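# Pull out and quarter-turn the nearest yellow foosball rod

## Task

Take the yellow rod closest to the right arm, draw it outward until it stops, rotate it by 90 degrees so its player figures lie horizontal, then leave it with neither arm (nor any camera cable) in contact with it.

## Robot and tools

Robot: two 6-joint arms, left_arm and right_arm, each with a parallel two-finger gripper and a fisheye wrist camera (cam_left_wrist, cam_right_wrist, both 672x504). Anything attached to an arm, cables included, touching the rod counts as that arm touching it.

Frames: the scene frame sits on the table surface halfway between the nominal arm bases; +z is up, +x points out across the table, and left_arm is on the +y side (names do not match image sides). Calibrated bases: left_arm at (-0.028, +0.289, +0.027) m, right_arm at (-0.040, -0.349, +0.007) m, both nearly unrotated with +z up. Each arm reports its end_effector_position (m) and end_effector_quat_wxyz in its own base frame; these may be off by a few cm. The gripper's fingers extend along its +z axis and close along its y axis; the reported point lies between the pads, roughly 1 cm short of the tips.

Row layout (used by execute_actions and move): 14 numbers, each in [-1, 1]. First 7 belong to left_arm, next 7 to right_arm. Within each arm: wrist pitch (joint4), shoulder (joint2), wrist yaw (joint5), wrist roll (joint6), elbow (joint3), waist (joint1), then gripper opening. Joint entries are offsets, not poses: they are added to the arm's Joint targets as they stood when the action (or move) began, not to the previous row. Scale: 1.0 equals 2.224 rad for shoulder, elbow and waist, and 8.485 rad for the three wrist joints. The opening is absolute: +1 fully open, -1 shut. Send 0 offsets to leave an arm where it is, and repeat its current opening command to keep its gripper unchanged (0 is a half-open command). Stated joint ranges (rad): waist -2.618..3.054, shoulder 0..3.142, elbow 0..3.142, wrist pitch -1.571..1.571, wrist yaw -1.571..1.571, wrist roll -2.094..2.094. Asking for more than 0.059 rad past a range end gets the action refused for both arms; real ends may differ by that much either way.

execute_actions(actions, cameras): actions is a list of actions; each action is a table of up to 15 rows, one row per 1/30 s step, and a short table repeats its final row to fill 15 steps. An empty list just reports state and images. cameras picks which images come back (omit or ["all"] for all, [] for none).

move(target, speed, blend, opening_speed, blocking, cameras): target is one row or a list of up to 15 rows, all offsets counted from the same starting Joint targets. All joints travel together, so the hand traces a curve; nothing is avoided automatically. speed is the top rate in rad/s for the joint with the longest way to go (0.01 to 12.57, default 0.5), one number or one per target. blend (rad) rounds corners between listed targets. opening_speed (0.2 or more, scale units per second) ramps the fingers gradually. blocking=false returns early while the motion continues. The result adds a move: line such as done, off_target, moving, held or fault, plus limits=held if steps were withheld.

wait(seconds 0 to 10) lets the scene run holding the last command. stop() brakes a running move. zoom_image(camera, region [x0, y0, x1, y1] in pixels, at most 504x504) enlarges part of a wrist image. read_manual(section "licences") gives licence text only. finished_scene(scene) ends the current scene, given its number; it is final.

Results: Joint positions and Joint velocities list each arm in the joint order above, then the pad gap (m; 0.094 when fully open). Joint targets are the base for your next offsets. Tool commands shows current gripper commands. grip_measured reads the opening on the command scale (slightly wide when empty; narrower than a squeezed hard or round part). Joint torques follow joint order, include gravity, and readings 2, 5 and 6 wrap at ±28 N m. "joint sent to its limit" means a joint was driven to its end; "joint command not followed" means the clearance check altered targets. Calls with actions also list sampled joint positions. Velocities marked "within noise" mean the arm is still. MOTOR HOT appears near 75 °C; an OVER-TEMPERATURE FAULT folds that arm away for the rest of the scene.

Motion limits: each target can lead the measured angle by only 0.339 rad (big joints) or 2.2 rad (wrist joints), and targets that would move the hand over 200 mm from where it is are scaled back, so large moves take several actions. Tiny turns may not start.

Avoid: arm-to-arm contact or one gripper closing on the other's fingers; fast impacts; aiming far beyond a contact (it pushes harder); letting go of parts still moving; holding arms stretched or pressing against unreachable poses, which heats motors. To release a push, command targets back past the measured positions. To let go, command an opening well above grip_measured.

Each tool is called after "Call:" in YAML: its name, and indented under it one key for each argument.

## Session

Call:
execute_actions:
  actions: []

Scene clock: 0.00 s.
left_arm: end_effector_position=(+0.4007, +0.0076, +0.1253) grip_measured=+1.000 end_effector_quat_wxyz=(+0.625, -0.028, +0.778, +0.057) | right_arm: end_effector_position=(+0.3999, -0.0295, +0.1148) grip_measured=+1.000 end_effector_quat_wxyz=(+0.608, +0.063, +0.791, -0.024)
Joint names: [wrist pitch, shoulder, wrist yaw, wrist roll, elbow, waist]
Joint positions: left_arm=[0.966 1.539 -0.191 0.014 0.356 -0.068 0.094] | right_arm=[0.914 1.54 0.071 0.059 0.363 -0.045 0.094]
Joint velocities: within noise
Joint torques (N m): no reading
Heat: left arm: 47 °C; right arm: 43 °C.
Joint targets: left_arm=[0.959 1.536 -0.192 0.014 0.359 -0.068] | right_arm=[0.904 1.537 0.071 0.060 0.366 -0.045]
Tool commands: left_gripper/opening=+1.0 right_gripper/opening=+1.0

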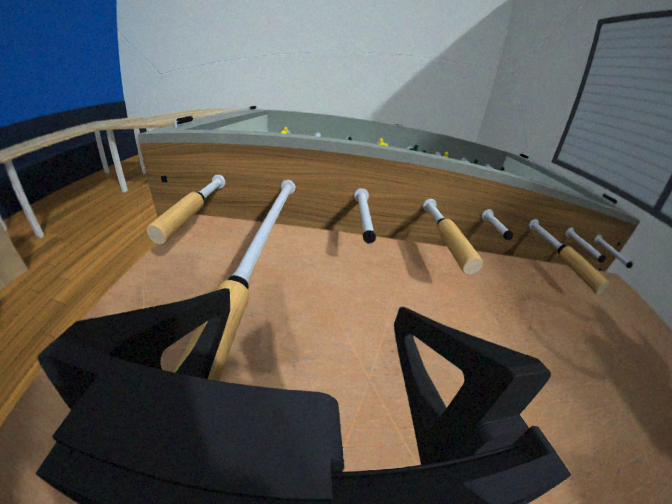

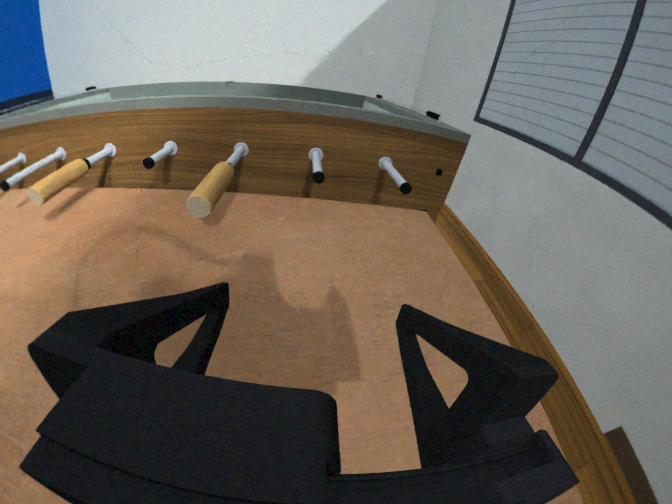

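Call:
zoom_image:
  camera: "cam_left_wrist"
  region: [140, 90, 400, 290]

Call:
zoom_image:
  camera: "cam_left_wrist"
  region: [390, 90, 650, 290]

Call:
zoom_image:
  camera: "cam_right_wrist"
  region: [0, 60, 480, 240]

Scaled by 1.938 from the camera's 672x504 image, which has a finer 960x720 frame.

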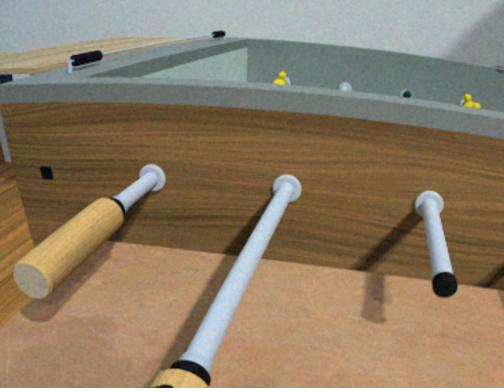

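Scaled by 1.938 from the camera's 672x504 image, which has a finer 960x720 frame.

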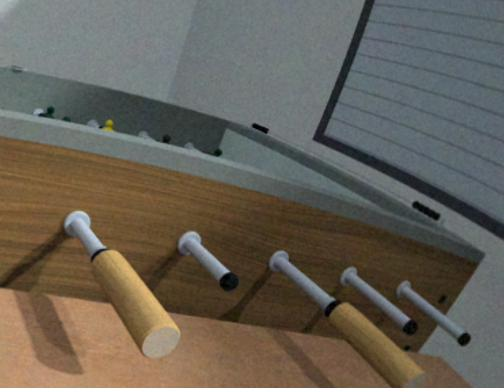

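Scaled by 1.050 from the camera's 672x504 image, which has a finer 960x720 frame.

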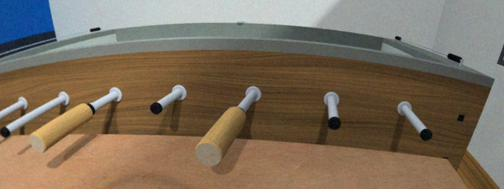

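Call:
move:
  target: [0,0,0,0,0,0,1,-0.0976,0.2965,0.0905,-0.0511,0.5007,0.2438,1]
  speed: 0.9

Scene clock: 107.43 s.
left_arm: end_effector_position=(+0.4007, +0.0076, +0.1253) grip_measured=+1.000 end_effector_quat_wxyz=(+0.625, -0.028, +0.778, +0.057) | right_arm: end_effector_position=(+0.5414, +0.1498, +0.1054) grip_measured=+1.000 end_effector_quat_wxyz=(+0.435, -0.183, +0.817, -0.332)
Joint names: [wrist pitch, shoulder, wrist yaw, wrist roll, elbow, waist]
Joint positions: left_arm=[0.966 1.539 -0.191 0.014 0.356 -0.068 0.094] | right_arm=[0.087 2.174 0.829 -0.374 1.45 0.504 0.094]
Joint velocities: within noise
Joint torques (N m): left_arm=[1.84 -6.38 -0.05 0.02 5.33 -0.1] | right_arm=[1.36 -9.02 0.48 0.08 8.83 -0.57]
Heat: left arm: 45 °C; right arm: 43 °C.
Joint targets: left_arm=[0.959 1.536 -0.192 0.014 0.359 -0.068] | right_arm=[0.076 2.197 0.839 -0.373 1.480 0.498]
move: done
camera_calibration:
cam_right_wrist: T_world_to_cam=[[0.0687238, -0.576603, 0.814129, -0.0458777], [-0.832639, -0.482667, -0.27156, 0.584402], [0.549536, -0.659213, -0.513273, -0.0268467], [0, 0, 0, 1]] pos_world=[0.504502, 0.237921, 0.182271]

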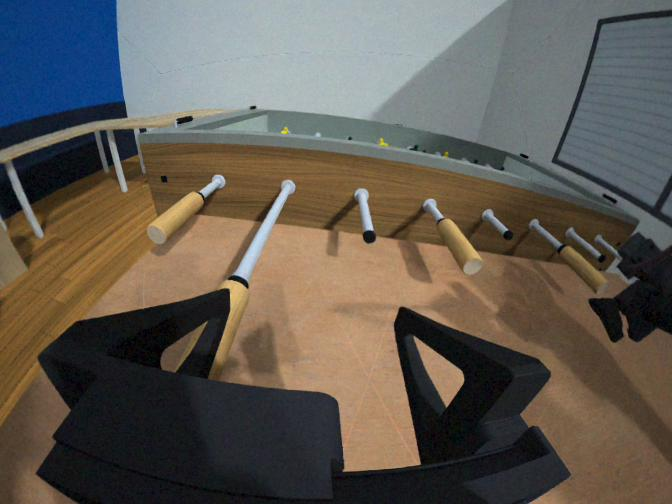

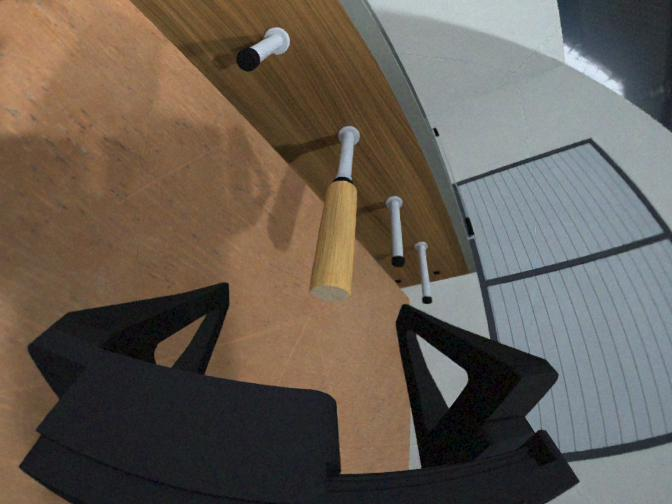

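Call:
move:
  target: [0,0,0,0,0,0,1,0.0043,0.0745,-0.0095,-0.0091,0.0836,-0.0445,1]
  speed: 0.4
  cameras: ["cam_right_wrist"]

Scene clock: 131.27 s.
left_arm: end_effector_position=(+0.4007, +0.0076, +0.1253) grip_measured=+1.000 end_effector_quat_wxyz=(+0.625, -0.028, +0.778, +0.057) | right_arm: end_effector_position=(+0.5939, +0.1156, +0.0818) grip_measured=+1.000 end_effector_quat_wxyz=(+0.422, -0.179, +0.820, -0.342)
Joint names: [wrist pitch, shoulder, wrist yaw, wrist roll, elbow, waist]
Joint positions: left_arm=[0.966 1.539 -0.191 0.014 0.356 -0.068 0.094] | right_arm=[0.105 2.34 0.766 -0.451 1.632 0.396 0.094]
Joint velocities: within noise
Joint torques (N m): left_arm=[1.84 -6.37 -0.05 0 5.34 -0.05] | right_arm=[1.53 -10.24 0.19 -0.03 9.24 0.23]
Heat: left arm: 45 °C; right arm: 45 °C.
Joint targets: left_arm=[0.959 1.536 -0.192 0.014 0.359 -0.068] | right_arm=[0.112 2.363 0.758 -0.451 1.666 0.399]
move: done
camera_calibration:
cam_right_wrist: T_world_to_cam=[[0.0674374, -0.565275, 0.822142, -0.0511979], [-0.848992, -0.465352, -0.250319, 0.611146], [0.524084, -0.681111, -0.511296, -0.0728544], [0, 0, 0, 1]] pos_world=[0.560493, 0.205835, 0.157823]
Images, in order (width x height): cam_right_wrist 672x504.

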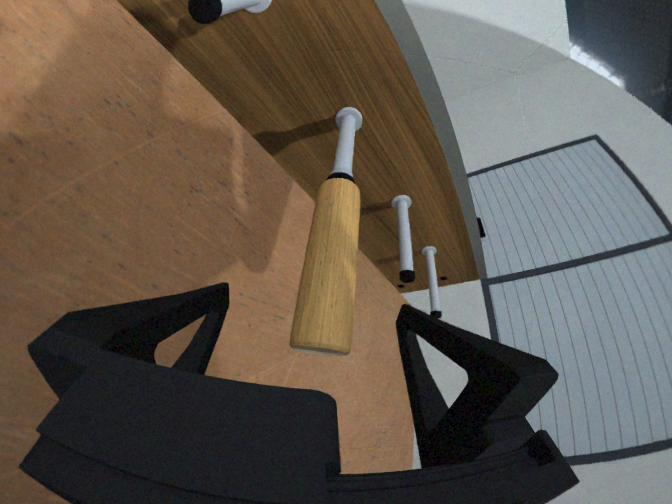

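Call:
move:
  target: [0,0,0,0,0,0,1,0.0029,0.0496,-0.0064,-0.0061,0.0558,-0.0297,1]
  speed: 0.4
  cameras: ["cam_right_wrist"]

Call:
move:
  target: [0,0,0,0,0,0,1,0,0,0,0,0,0,-0.6]
  opening_speed: 0.8
  cameras: ["cam_right_wrist"]

Scene clock: 144.67 s.
left_arm: end_effector_position=(+0.4007, +0.0076, +0.1253) grip_measured=+1.000 end_effector_quat_wxyz=(+0.625, -0.028, +0.778, +0.057) | right_arm: end_effector_position=(+0.6273, +0.0927, +0.0669) grip_measured=+1.000 end_effector_quat_wxyz=(+0.424, -0.178, +0.819, -0.343)
Joint names: [wrist pitch, shoulder, wrist yaw, wrist roll, elbow, waist]
Joint positions: left_arm=[0.966 1.539 -0.191 0.014 0.356 -0.068 0.094] | right_arm=[0.13 2.45 0.712 -0.503 1.756 0.33 0.094]
Joint velocities: within noise
Joint torques (N m): left_arm=[1.85 -6.38 -0.05 0 5.33 -0.05] | right_arm=[1.54 -10.89 0.18 0.01 9.32 0.13]
Heat: left arm: 45 °C; right arm: 44 °C.
Joint targets: left_arm=[0.959 1.536 -0.192 0.014 0.359 -0.068] | right_arm=[0.137 2.473 0.704 -0.503 1.790 0.332]
move: done
camera_calibration:
cam_right_wrist: T_world_to_cam=[[0.0629493, -0.564585, 0.822971, -0.0515389], [-0.848062, -0.464985, -0.254126, 0.624732], [0.526145, -0.681934, -0.508073, -0.11505], [0, 0, 0, 1]] pos_world=[0.593589, 0.182936, 0.142722]
Images, in order (width x height): cam_right_wrist 672x504.

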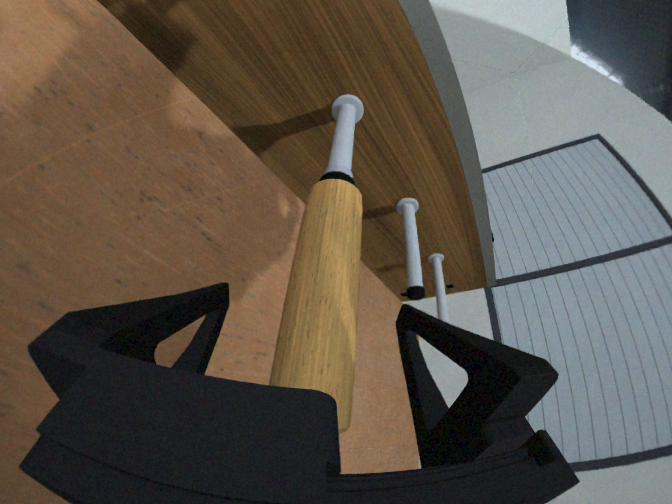

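Scene clock: 146.87 s.
left_arm: end_effector_position=(+0.4007, +0.0076, +0.1253) grip_measured=+1.000 end_effector_quat_wxyz=(+0.625, -0.028, +0.778, +0.057) | right_arm: end_effector_position=(+0.6276, +0.0927, +0.0677) grip_measured=-0.313 end_effector_quat_wxyz=(+0.425, -0.178, +0.818, -0.344)
Joint names: [wrist pitch, shoulder, wrist yaw, wrist roll, elbow, waist]
Joint positions: left_arm=[0.966 1.539 -0.191 0.014 0.356 -0.068 0.094] | right_arm=[0.131 2.45 0.713 -0.504 1.758 0.33 0.032]
Joint velocities: within noise
Joint torques (N m): left_arm=[1.84 -6.37 -0.04 0.01 5.34 -0.08] | right_arm=[1.53 -10.91 0.18 0.02 9.25 0.23]
Heat: left arm: 45 °C; right arm: 45 °C.
Joint targets: left_arm=[0.959 1.536 -0.192 0.014 0.359 -0.068] | right_arm=[0.137 2.473 0.704 -0.502 1.790 0.332]
move: done
camera_calibration:
cam_right_wrist: T_world_to_cam=[[0.0607997, -0.564499, 0.823191, -0.0508419], [-0.847577, -0.464776, -0.256117, 0.625084], [0.527177, -0.682147, -0.506715, -0.1155], [0, 0, 0, 1]] pos_world=[0.593787, 0.183036, 0.143422]
Images, in order (width x height): cam_right_wrist 672x504.

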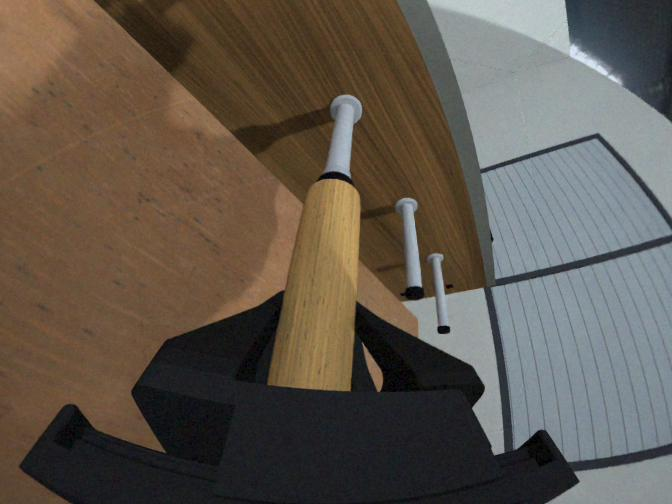

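Call:
move:
  target: [0,0,0,0,0,0,1,-0.0230,-0.0773,0.0120,0.0217,-0.0895,0.0292,-0.6]
  speed: 0.25
  cameras: ["cam_right_wrist"]

Scene clock: 194.37 s.
left_arm: end_effector_position=(+0.4007, +0.0076, +0.1253) grip_measured=+1.000 end_effector_quat_wxyz=(+0.625, -0.028, +0.778, +0.057) | right_arm: end_effector_position=(+0.5764, +0.0956, +0.0657) grip_measured=-0.313 end_effector_quat_wxyz=(+0.381, -0.154, +0.842, -0.349)
Joint names: [wrist pitch, shoulder, wrist yaw, wrist roll, elbow, waist]
Joint positions: left_arm=[0.966 1.539 -0.191 0.014 0.356 -0.068 0.094] | right_arm=[-0.019 2.327 0.799 -0.352 1.614 0.383 0.032]
Joint velocities: within noise
Joint torques (N m): left_arm=[1.84 -6.35 -0.03 0.01 5.37 -0.02] | right_arm=[1.02 -13.93 0.44 0.37 4.89 1.31]
Heat: left arm: 44 °C; right arm: 48 °C.
Joint targets: left_arm=[0.959 1.536 -0.192 0.014 0.359 -0.068] | right_arm=[-0.058 2.301 0.806 -0.319 1.591 0.397]
move: off_target (right_arm); right_arm: the wrist pitch is farthest, 0.039 rad from its target
camera_calibration:
cam_right_wrist: T_world_to_cam=[[0.0755867, -0.579327, 0.811583, -0.0507792], [-0.899512, -0.390853, -0.195224, 0.601312], [0.430309, -0.715272, -0.550654, -0.025741], [0, 0, 0, 1]] pos_world=[0.555802, 0.187195, 0.144428]
Images, in order (width x height): cam_right_wrist 672x504.

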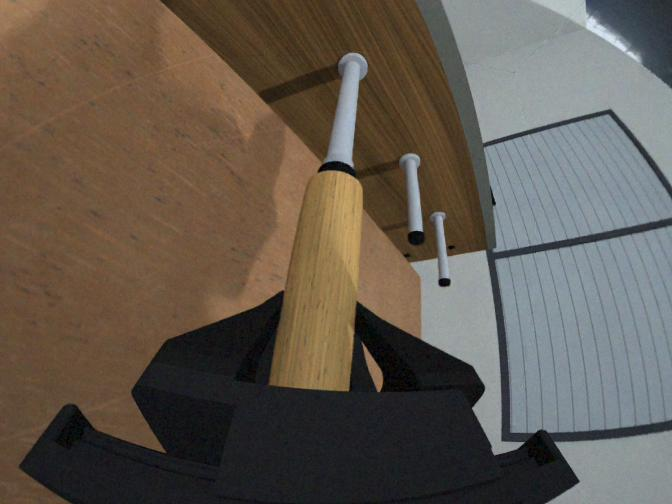

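Call:
move:
  target: [0,0,0,0,0,0,1,-0.0381,-0.0432,0.00825,0.0291,-0.0252,0.0288,-0.6]
  speed: 0.3
  cameras: ["cam_right_wrist"]

Scene clock: 202.50 s.
left_arm: end_effector_position=(+0.4007, +0.0076, +0.1253) grip_measured=+1.000 end_effector_quat_wxyz=(+0.625, -0.028, +0.778, +0.057) | right_arm: end_effector_position=(+0.5168, +0.0961, +0.0640) grip_measured=-0.314 end_effector_quat_wxyz=(+0.314, -0.122, +0.871, -0.358)
Joint names: [wrist pitch, shoulder, wrist yaw, wrist roll, elbow, waist]
Joint positions: left_arm=[0.966 1.539 -0.191 0.014 0.356 -0.068 0.094] | right_arm=[-0.342 2.231 0.873 -0.099 1.556 0.445 0.032]
Joint velocities: within noise
Joint torques (N m): left_arm=[1.82 -6.39 -0.05 0 5.33 -0.06] | right_arm=[0.72 -13.05 0.5 0.29 4.75 1.54]
Heat: left arm: 44 °C; right arm: 49 °C.
Joint targets: left_arm=[0.959 1.536 -0.192 0.014 0.359 -0.068] | right_arm=[-0.381 2.205 0.876 -0.071 1.535 0.461]
move: off_target (right_arm); right_arm: the wrist pitch is farthest, 0.039 rad from its target
camera_calibration:
cam_right_wrist: T_world_to_cam=[[0.0943882, -0.596602, 0.796968, -0.0518404], [-0.954503, -0.281698, -0.0978304, 0.559274], [0.28287, -0.751474, -0.596047, 0.0819495], [0, 0, 0, 1]] pos_world=[0.515541, 0.188201, 0.144875]
Images, in order (width x height): cam_right_wrist 672x504.

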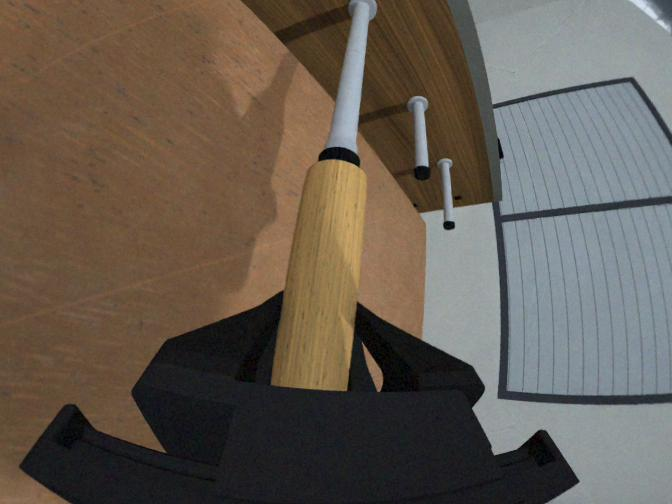

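Call:
move:
  target: [0,0,0,0,0,0,1,-0.0425,-0.0238,0.0015,0.0337,-0.0031,0.0301,-0.6]
  speed: 0.3
  cameras: ["cam_right_wrist"]

Scene clock: 212.90 s.
left_arm: end_effector_position=(+0.4007, +0.0076, +0.1253) grip_measured=+1.000 end_effector_quat_wxyz=(+0.625, -0.028, +0.778, +0.057) | right_arm: end_effector_position=(+0.4893, +0.0989, +0.0631) grip_measured=-0.315 end_effector_quat_wxyz=(+0.290, -0.089, +0.889, -0.345)
Joint names: [wrist pitch, shoulder, wrist yaw, wrist roll, elbow, waist]
Joint positions: left_arm=[0.966 1.539 -0.191 0.014 0.356 -0.068 0.094] | right_arm=[-0.521 2.198 0.866 0.083 1.556 0.473 0.032]
Joint velocities: within noise
Joint torques (N m): left_arm=[1.83 -6.37 -0.05 0 5.34 -0.09] | right_arm=[-1.09 -14.48 0.74 1.44 4.19 4.96]
Heat: left arm: 44 °C; right arm: 49 °C.
Joint targets: left_arm=[0.959 1.536 -0.192 0.014 0.359 -0.068] | right_arm=[-0.742 2.152 0.888 0.214 1.528 0.528]
move: off_target (right_arm); right_arm: the wrist pitch is farthest, 0.221 rad from its target
camera_calibration:
cam_right_wrist: T_world_to_cam=[[0.0757164, -0.642565, 0.762481, -0.0308453], [-0.97518, -0.207278, -0.0778415, 0.535267], [0.208064, -0.737663, -0.642311, 0.129515], [0, 0, 0, 1]] pos_world=[0.49737, 0.186667, 0.148374]
Images, in order (width x height): cam_right_wrist 672x504.

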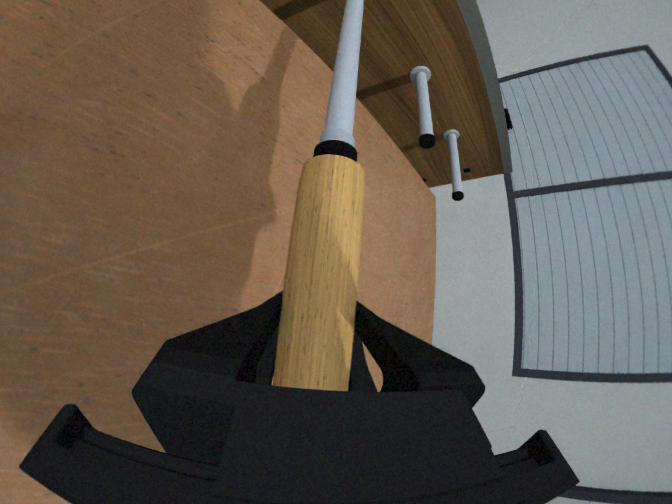

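Call:
move:
  target:
    - [0,0,0,0,0,0,1,0.0434,0.0126,0,-0.0298,-0.0216,-0.0198,-0.6]
    - [0,0,0,0,0,0,1,0.0487,-0.0504,-0.0469,-0.0137,-0.0634,-0.0701,-0.6]
    - [0,0,0,0,0,0,1,0.0658,-0.0926,-0.1068,0.0055,-0.1210,-0.1495,-0.6]
  speed: 0.5
  blend: 0.05
  cameras: ["cam_right_wrist"]

Scene clock: 261.53 s.
left_arm: end_effector_position=(+0.4007, +0.0076, +0.1253) grip_measured=+1.000 end_effector_quat_wxyz=(+0.625, -0.028, +0.778, +0.057) | right_arm: end_effector_position=(+0.4969, +0.1022, +0.0591) grip_measured=-0.316 end_effector_quat_wxyz=(+0.329, +0.024, +0.941, +0.072)
Joint names: [wrist pitch, shoulder, wrist yaw, wrist roll, elbow, waist]
Joint positions: left_arm=[0.966 1.539 -0.191 0.014 0.356 -0.068 0.094] | right_arm=[-0.192 1.972 0.009 0.252 1.279 0.204 0.032]
Joint velocities: within noise
Joint torques (N m): left_arm=[1.84 -6.35 -0.04 0 5.35 -0.05] | right_arm=[1.37 -11.33 -0.25 0.13 5.12 -0.69]
Heat: left arm: 43 °C; right arm: 49 °C.
Joint targets: left_arm=[0.959 1.536 -0.192 0.014 0.359 -0.068] | right_arm=[-0.184 1.946 -0.018 0.261 1.259 0.196]
move: done
camera_calibration:
cam_right_wrist: T_world_to_cam=[[0.110705, -0.993853, -0.00102392, 0.0373186], [-0.9568, -0.106299, -0.270619, 0.534928], [0.268847, 0.0309385, -0.962686, 0.0380113], [0, 0, 0, 1]] pos_world=[0.497468, 0.0927752, 0.181393]
Images, in order (width x height): cam_right_wrist 672x504.

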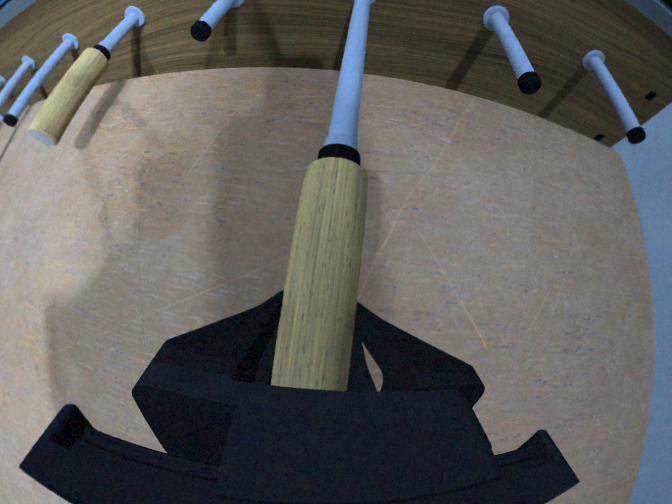

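Call:
move:
  target:
    - [0,0,0,0,0,0,1,0.0181,0.0009,-0.0375,0.0159,-0.0368,-0.0510,-0.6]
    - [0,0,0,0,0,0,1,0.0465,0.0256,-0.0726,0.0392,-0.0737,-0.0942,-0.6]
  speed: 0.5
  blend: 0.05
  cameras: ["cam_right_wrist","cam_left_wrist"]

Scene clock: 272.00 s.
left_arm: end_effector_position=(+0.4007, +0.0076, +0.1253) grip_measured=+1.000 end_effector_quat_wxyz=(+0.625, -0.028, +0.778, +0.057) | right_arm: end_effector_position=(+0.4953, +0.1076, +0.0648) grip_measured=-0.316 end_effector_quat_wxyz=(+0.306, +0.124, +0.867, +0.373)
Joint names: [wrist pitch, shoulder, wrist yaw, wrist roll, elbow, waist]
Joint positions: left_arm=[0.966 1.539 -0.191 0.014 0.356 -0.068 0.094] | right_arm=[0.188 2.001 -0.599 0.579 1.11 0.012 0.032]
Joint velocities: within noise
Joint torques (N m): left_arm=[1.84 -6.34 -0.05 0.01 5.35 -0.01] | right_arm=[1.65 -8.91 -0.62 0.19 5.03 -2.28]
Heat: left arm: 43 °C; right arm: 49 °C.
Joint targets: left_arm=[0.959 1.536 -0.192 0.014 0.359 -0.068] | right_arm=[0.211 2.003 -0.634 0.594 1.095 -0.014]
move: done
camera_calibration:
cam_right_wrist: T_world_to_cam=[[0.122584, -0.785833, -0.606168, 0.0537798], [-0.954834, 0.0731945, -0.287983, 0.516388], [0.270674, 0.614092, -0.741368, -0.0342825], [0, 0, 0, 1]] pos_world=[0.495752, 0.0255178, 0.155894]

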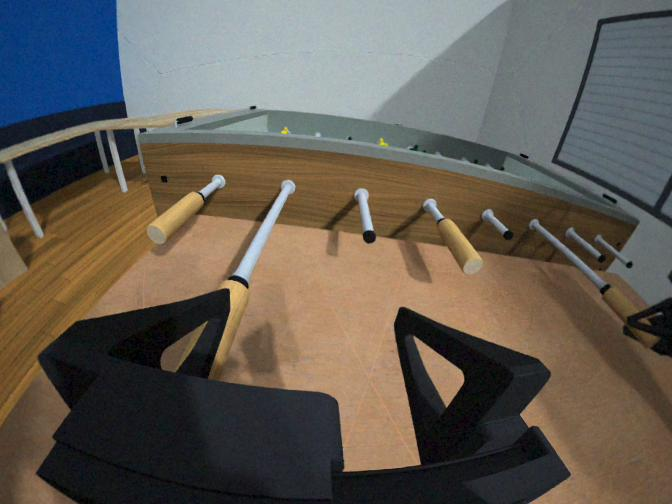

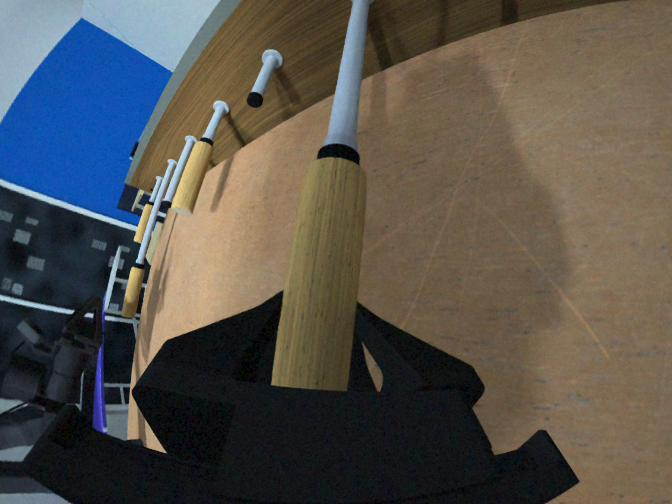

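Call:
move:
  target: [0,0,0,0,0,0,1,0.0051,-0.0328,0.0008,0,-0.0504,0.0040,-0.6]
  speed: 0.2
  cameras: ["cam_right_wrist"]

Scene clock: 286.10 s.
left_arm: end_effector_position=(+0.4007, +0.0076, +0.1253) grip_measured=+1.000 end_effector_quat_wxyz=(+0.625, -0.028, +0.778, +0.057) | right_arm: end_effector_position=(+0.4948, +0.1047, +0.0642) grip_measured=-0.316 end_effector_quat_wxyz=(+0.337, +0.131, +0.855, +0.373)
Joint names: [wrist pitch, shoulder, wrist yaw, wrist roll, elbow, waist]
Joint positions: left_arm=[0.966 1.539 -0.191 0.014 0.356 -0.068 0.094] | right_arm=[0.328 1.992 -0.568 0.616 1.035 0.016 0.032]
Joint velocities: within noise
Joint torques (N m): left_arm=[1.84 -6.37 -0.05 0 5.31 -0.06] | right_arm=[0.86 -13.89 -0.83 -0.25 2.18 -1.81]
Heat: left arm: 43 °C; right arm: 47 °C.
Joint targets: left_arm=[0.959 1.536 -0.192 0.014 0.359 -0.068] | right_arm=[0.254 1.930 -0.627 0.594 0.982 -0.005]
move: off_target (right_arm); right_arm: the wrist pitch is farthest, 0.073 rad from its target
camera_calibration:
cam_right_wrist: T_world_to_cam=[[0.124425, -0.787737, -0.603315, 0.0503259], [-0.933973, 0.112295, -0.339241, 0.504754], [0.334982, 0.60569, -0.721752, -0.0650631], [0, 0, 0, 1]] pos_world=[0.48696, 0.0223703, 0.154636]
Images, in order (width x height): cam_right_wrist 672x504.

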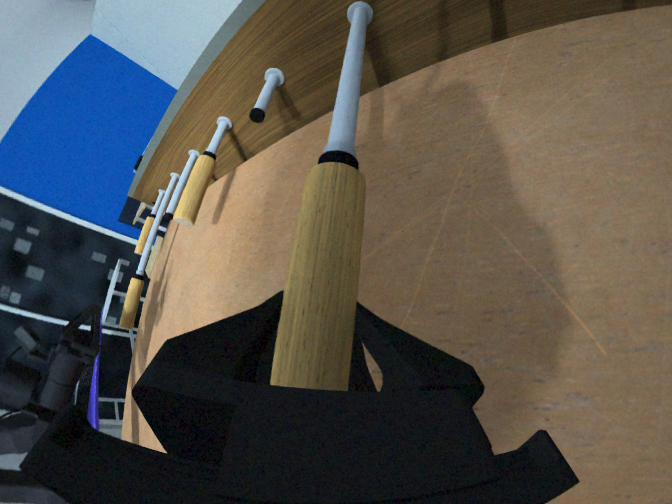

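Call:
move:
  target: [0,0,0,0,0,0,1,-0.0051,0.0328,-0.0008,0,0.0504,-0.0040,-0.6]
  speed: 0.3
  cameras: []

Call:
move:
  target: [0,0,0,0,0,0,1,0,0,0,0,0,0,0.4]
  opening_speed: 1
  cameras: ["cam_right_wrist"]

Scene clock: 303.93 s.
left_arm: end_effector_position=(+0.4007, +0.0076, +0.1253) grip_measured=+1.000 end_effector_quat_wxyz=(+0.625, -0.028, +0.778, +0.057) | right_arm: end_effector_position=(+0.4951, +0.1072, +0.0641) grip_measured=-0.316 end_effector_quat_wxyz=(+0.316, +0.129, +0.861, +0.376)
Joint names: [wrist pitch, shoulder, wrist yaw, wrist roll, elbow, waist]
Joint positions: left_arm=[0.966 1.539 -0.191 0.014 0.356 -0.068 0.094] | right_arm=[0.249 2 -0.592 0.603 1.079 0.014 0.032]
Joint velocities: within noise
Joint torques (N m): left_arm=[1.85 -6.38 -0.04 0 5.31 -0.06] | right_arm=[1.13 -8.66 -0.66 -0.08 7.28 -2.43]
Heat: left arm: 43 °C; right arm: 47 °C.
Joint targets: left_arm=[0.959 1.536 -0.192 0.014 0.359 -0.068] | right_arm=[0.211 2.003 -0.634 0.594 1.095 -0.014]
move: off_target (right_arm); right_arm: the wrist yaw is farthest, 0.042 rad from its target
No camera images: "cameras" was empty.

Scene clock: 305.17 s.
left_arm: end_effector_position=(+0.4007, +0.0076, +0.1253) grip_measured=+1.000 end_effector_quat_wxyz=(+0.625, -0.028, +0.778, +0.057) | right_arm: end_effector_position=(+0.4904, +0.1020, +0.0609) grip_measured=+0.398 end_effector_quat_wxyz=(+0.300, +0.136, +0.863, +0.383)
Joint names: [wrist pitch, shoulder, wrist yaw, wrist roll, elbow, waist]
Joint positions: left_arm=[0.966 1.539 -0.191 0.014 0.356 -0.068 0.094] | right_arm=[0.216 2 -0.623 0.603 1.079 -0.006 0.066]
Joint velocities: within noise
Joint torques (N m): left_arm=[1.84 -6.37 -0.04 0.01 5.37 -0.08] | right_arm=[1.37 -8.62 -0.34 -0.09 7.16 -0.62]
Heat: left arm: 43 °C; right arm: 47 °C.
Joint targets: left_arm=[0.959 1.536 -0.192 0.014 0.359 -0.068] | right_arm=[0.211 2.003 -0.634 0.594 1.095 -0.014]
move: done
camera_calibration:
cam_right_wrist: T_world_to_cam=[[0.104257, -0.768858, -0.630862, 0.0563377], [-0.957657, 0.0935576, -0.272286, 0.509266], [0.268372, 0.632538, -0.726548, -0.034079], [0, 0, 0, 1]] pos_world=[0.490975, 0.0172262, 0.149448]
Images, in order (width x height): cam_right_wrist 672x504.

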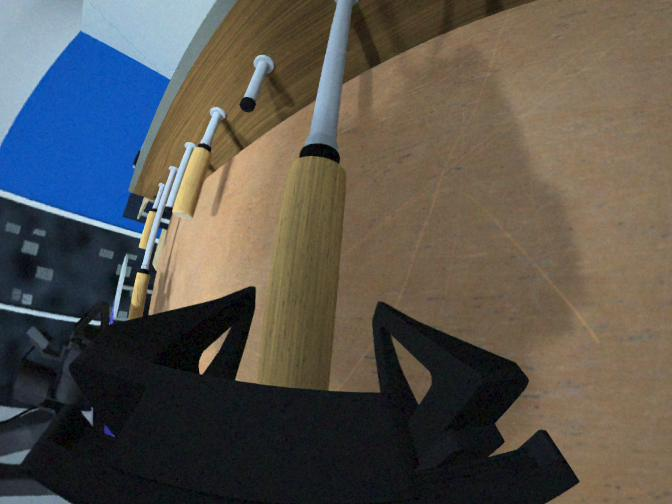

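Open more, then retreat.

Call:
move:
  target:
    - [0,0,0,0,0,0,0.6,0,0,0,0,0,0,0.6]
  opening_speed: 1
  cameras: []

Call:
move:
  target: [0,0,0,0,0,0,0.6,-0.0319,-0.1362,-0.0141,-0.0176,-0.0585,-0.0751,0.6]
  speed: 0.4

Scene clock: 310.43 s.
left_arm: end_effector_position=(+0.4007, +0.0076, +0.1253) grip_measured=+0.601 end_effector_quat_wxyz=(+0.625, -0.028, +0.778, +0.057) | right_arm: end_effector_position=(+0.4903, +0.1020, +0.0608) grip_measured=+0.598 end_effector_quat_wxyz=(+0.300, +0.136, +0.863, +0.383)
Joint names: [wrist pitch, shoulder, wrist yaw, wrist roll, elbow, waist]
Joint positions: left_arm=[0.966 1.539 -0.191 0.014 0.356 -0.068 0.075] | right_arm=[0.216 2 -0.623 0.603 1.079 -0.006 0.075]
Joint velocities: within noise
Joint torques (N m): left_arm=[1.84 -6.37 -0.05 0.01 5.37 -0.06] | right_arm=[1.36 -8.64 -0.34 -0.09 7.16 -0.64]
Heat: left arm: 43 °C; right arm: 47 °C.
Joint targets: left_arm=[0.959 1.536 -0.192 0.014 0.359 -0.068] | right_arm=[0.211 2.003 -0.634 0.594 1.095 -0.014]
move: done
No camera images: "cameras" was empty.

Scene clock: 311.93 s.
left_arm: end_effector_position=(+0.4007, +0.0076, +0.1253) grip_measured=+0.601 end_effector_quat_wxyz=(+0.625, -0.028, +0.778, +0.057) | right_arm: end_effector_position=(+0.4386, +0.0452, +0.1186) grip_measured=+0.598 end_effector_quat_wxyz=(+0.306, +0.139, +0.861, +0.382)
Joint names: [wrist pitch, shoulder, wrist yaw, wrist roll, elbow, waist]
Joint positions: left_arm=[0.966 1.539 -0.191 0.014 0.356 -0.068 0.075] | right_arm=[-0.053 1.717 -0.739 0.465 0.986 -0.176 0.075]
Joint velocities: within noise
Joint torques (N m): left_arm=[1.83 -6.32 -0.03 0.01 5.33 -0.05] | right_arm=[1.27 -8.32 -0.42 -0.19 4.9 -0.43]
Heat: left arm: 43 °C; right arm: 47 °C.
Joint targets: left_arm=[0.959 1.536 -0.192 0.014 0.359 -0.068] | right_arm=[-0.060 1.700 -0.753 0.445 0.965 -0.181]
move: done
camera_calibration:
cam_right_wrist: T_world_to_cam=[[0.100688, -0.770664, -0.629237, 0.0560083], [-0.954283, 0.104096, -0.280193, 0.479708], [0.281436, 0.628682, -0.72495, 0.0518702], [0, 0, 0, 1]] pos_world=[0.43754, -0.0393819, 0.207257]

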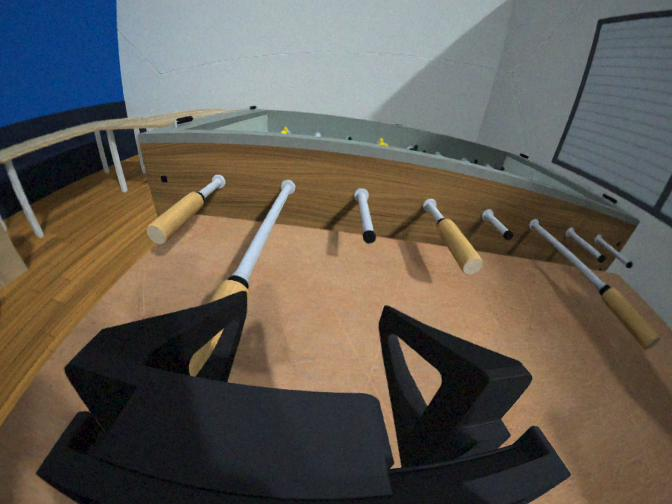

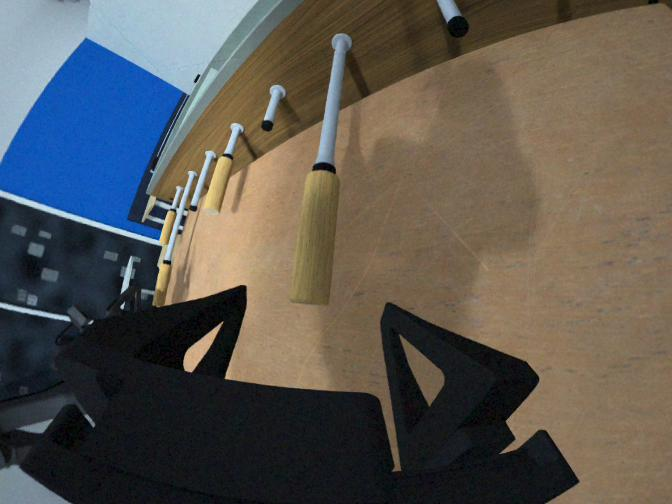

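Clear of the rod.

Call:
finished_scene:
  scene: 1

The scene is finished: the task was done.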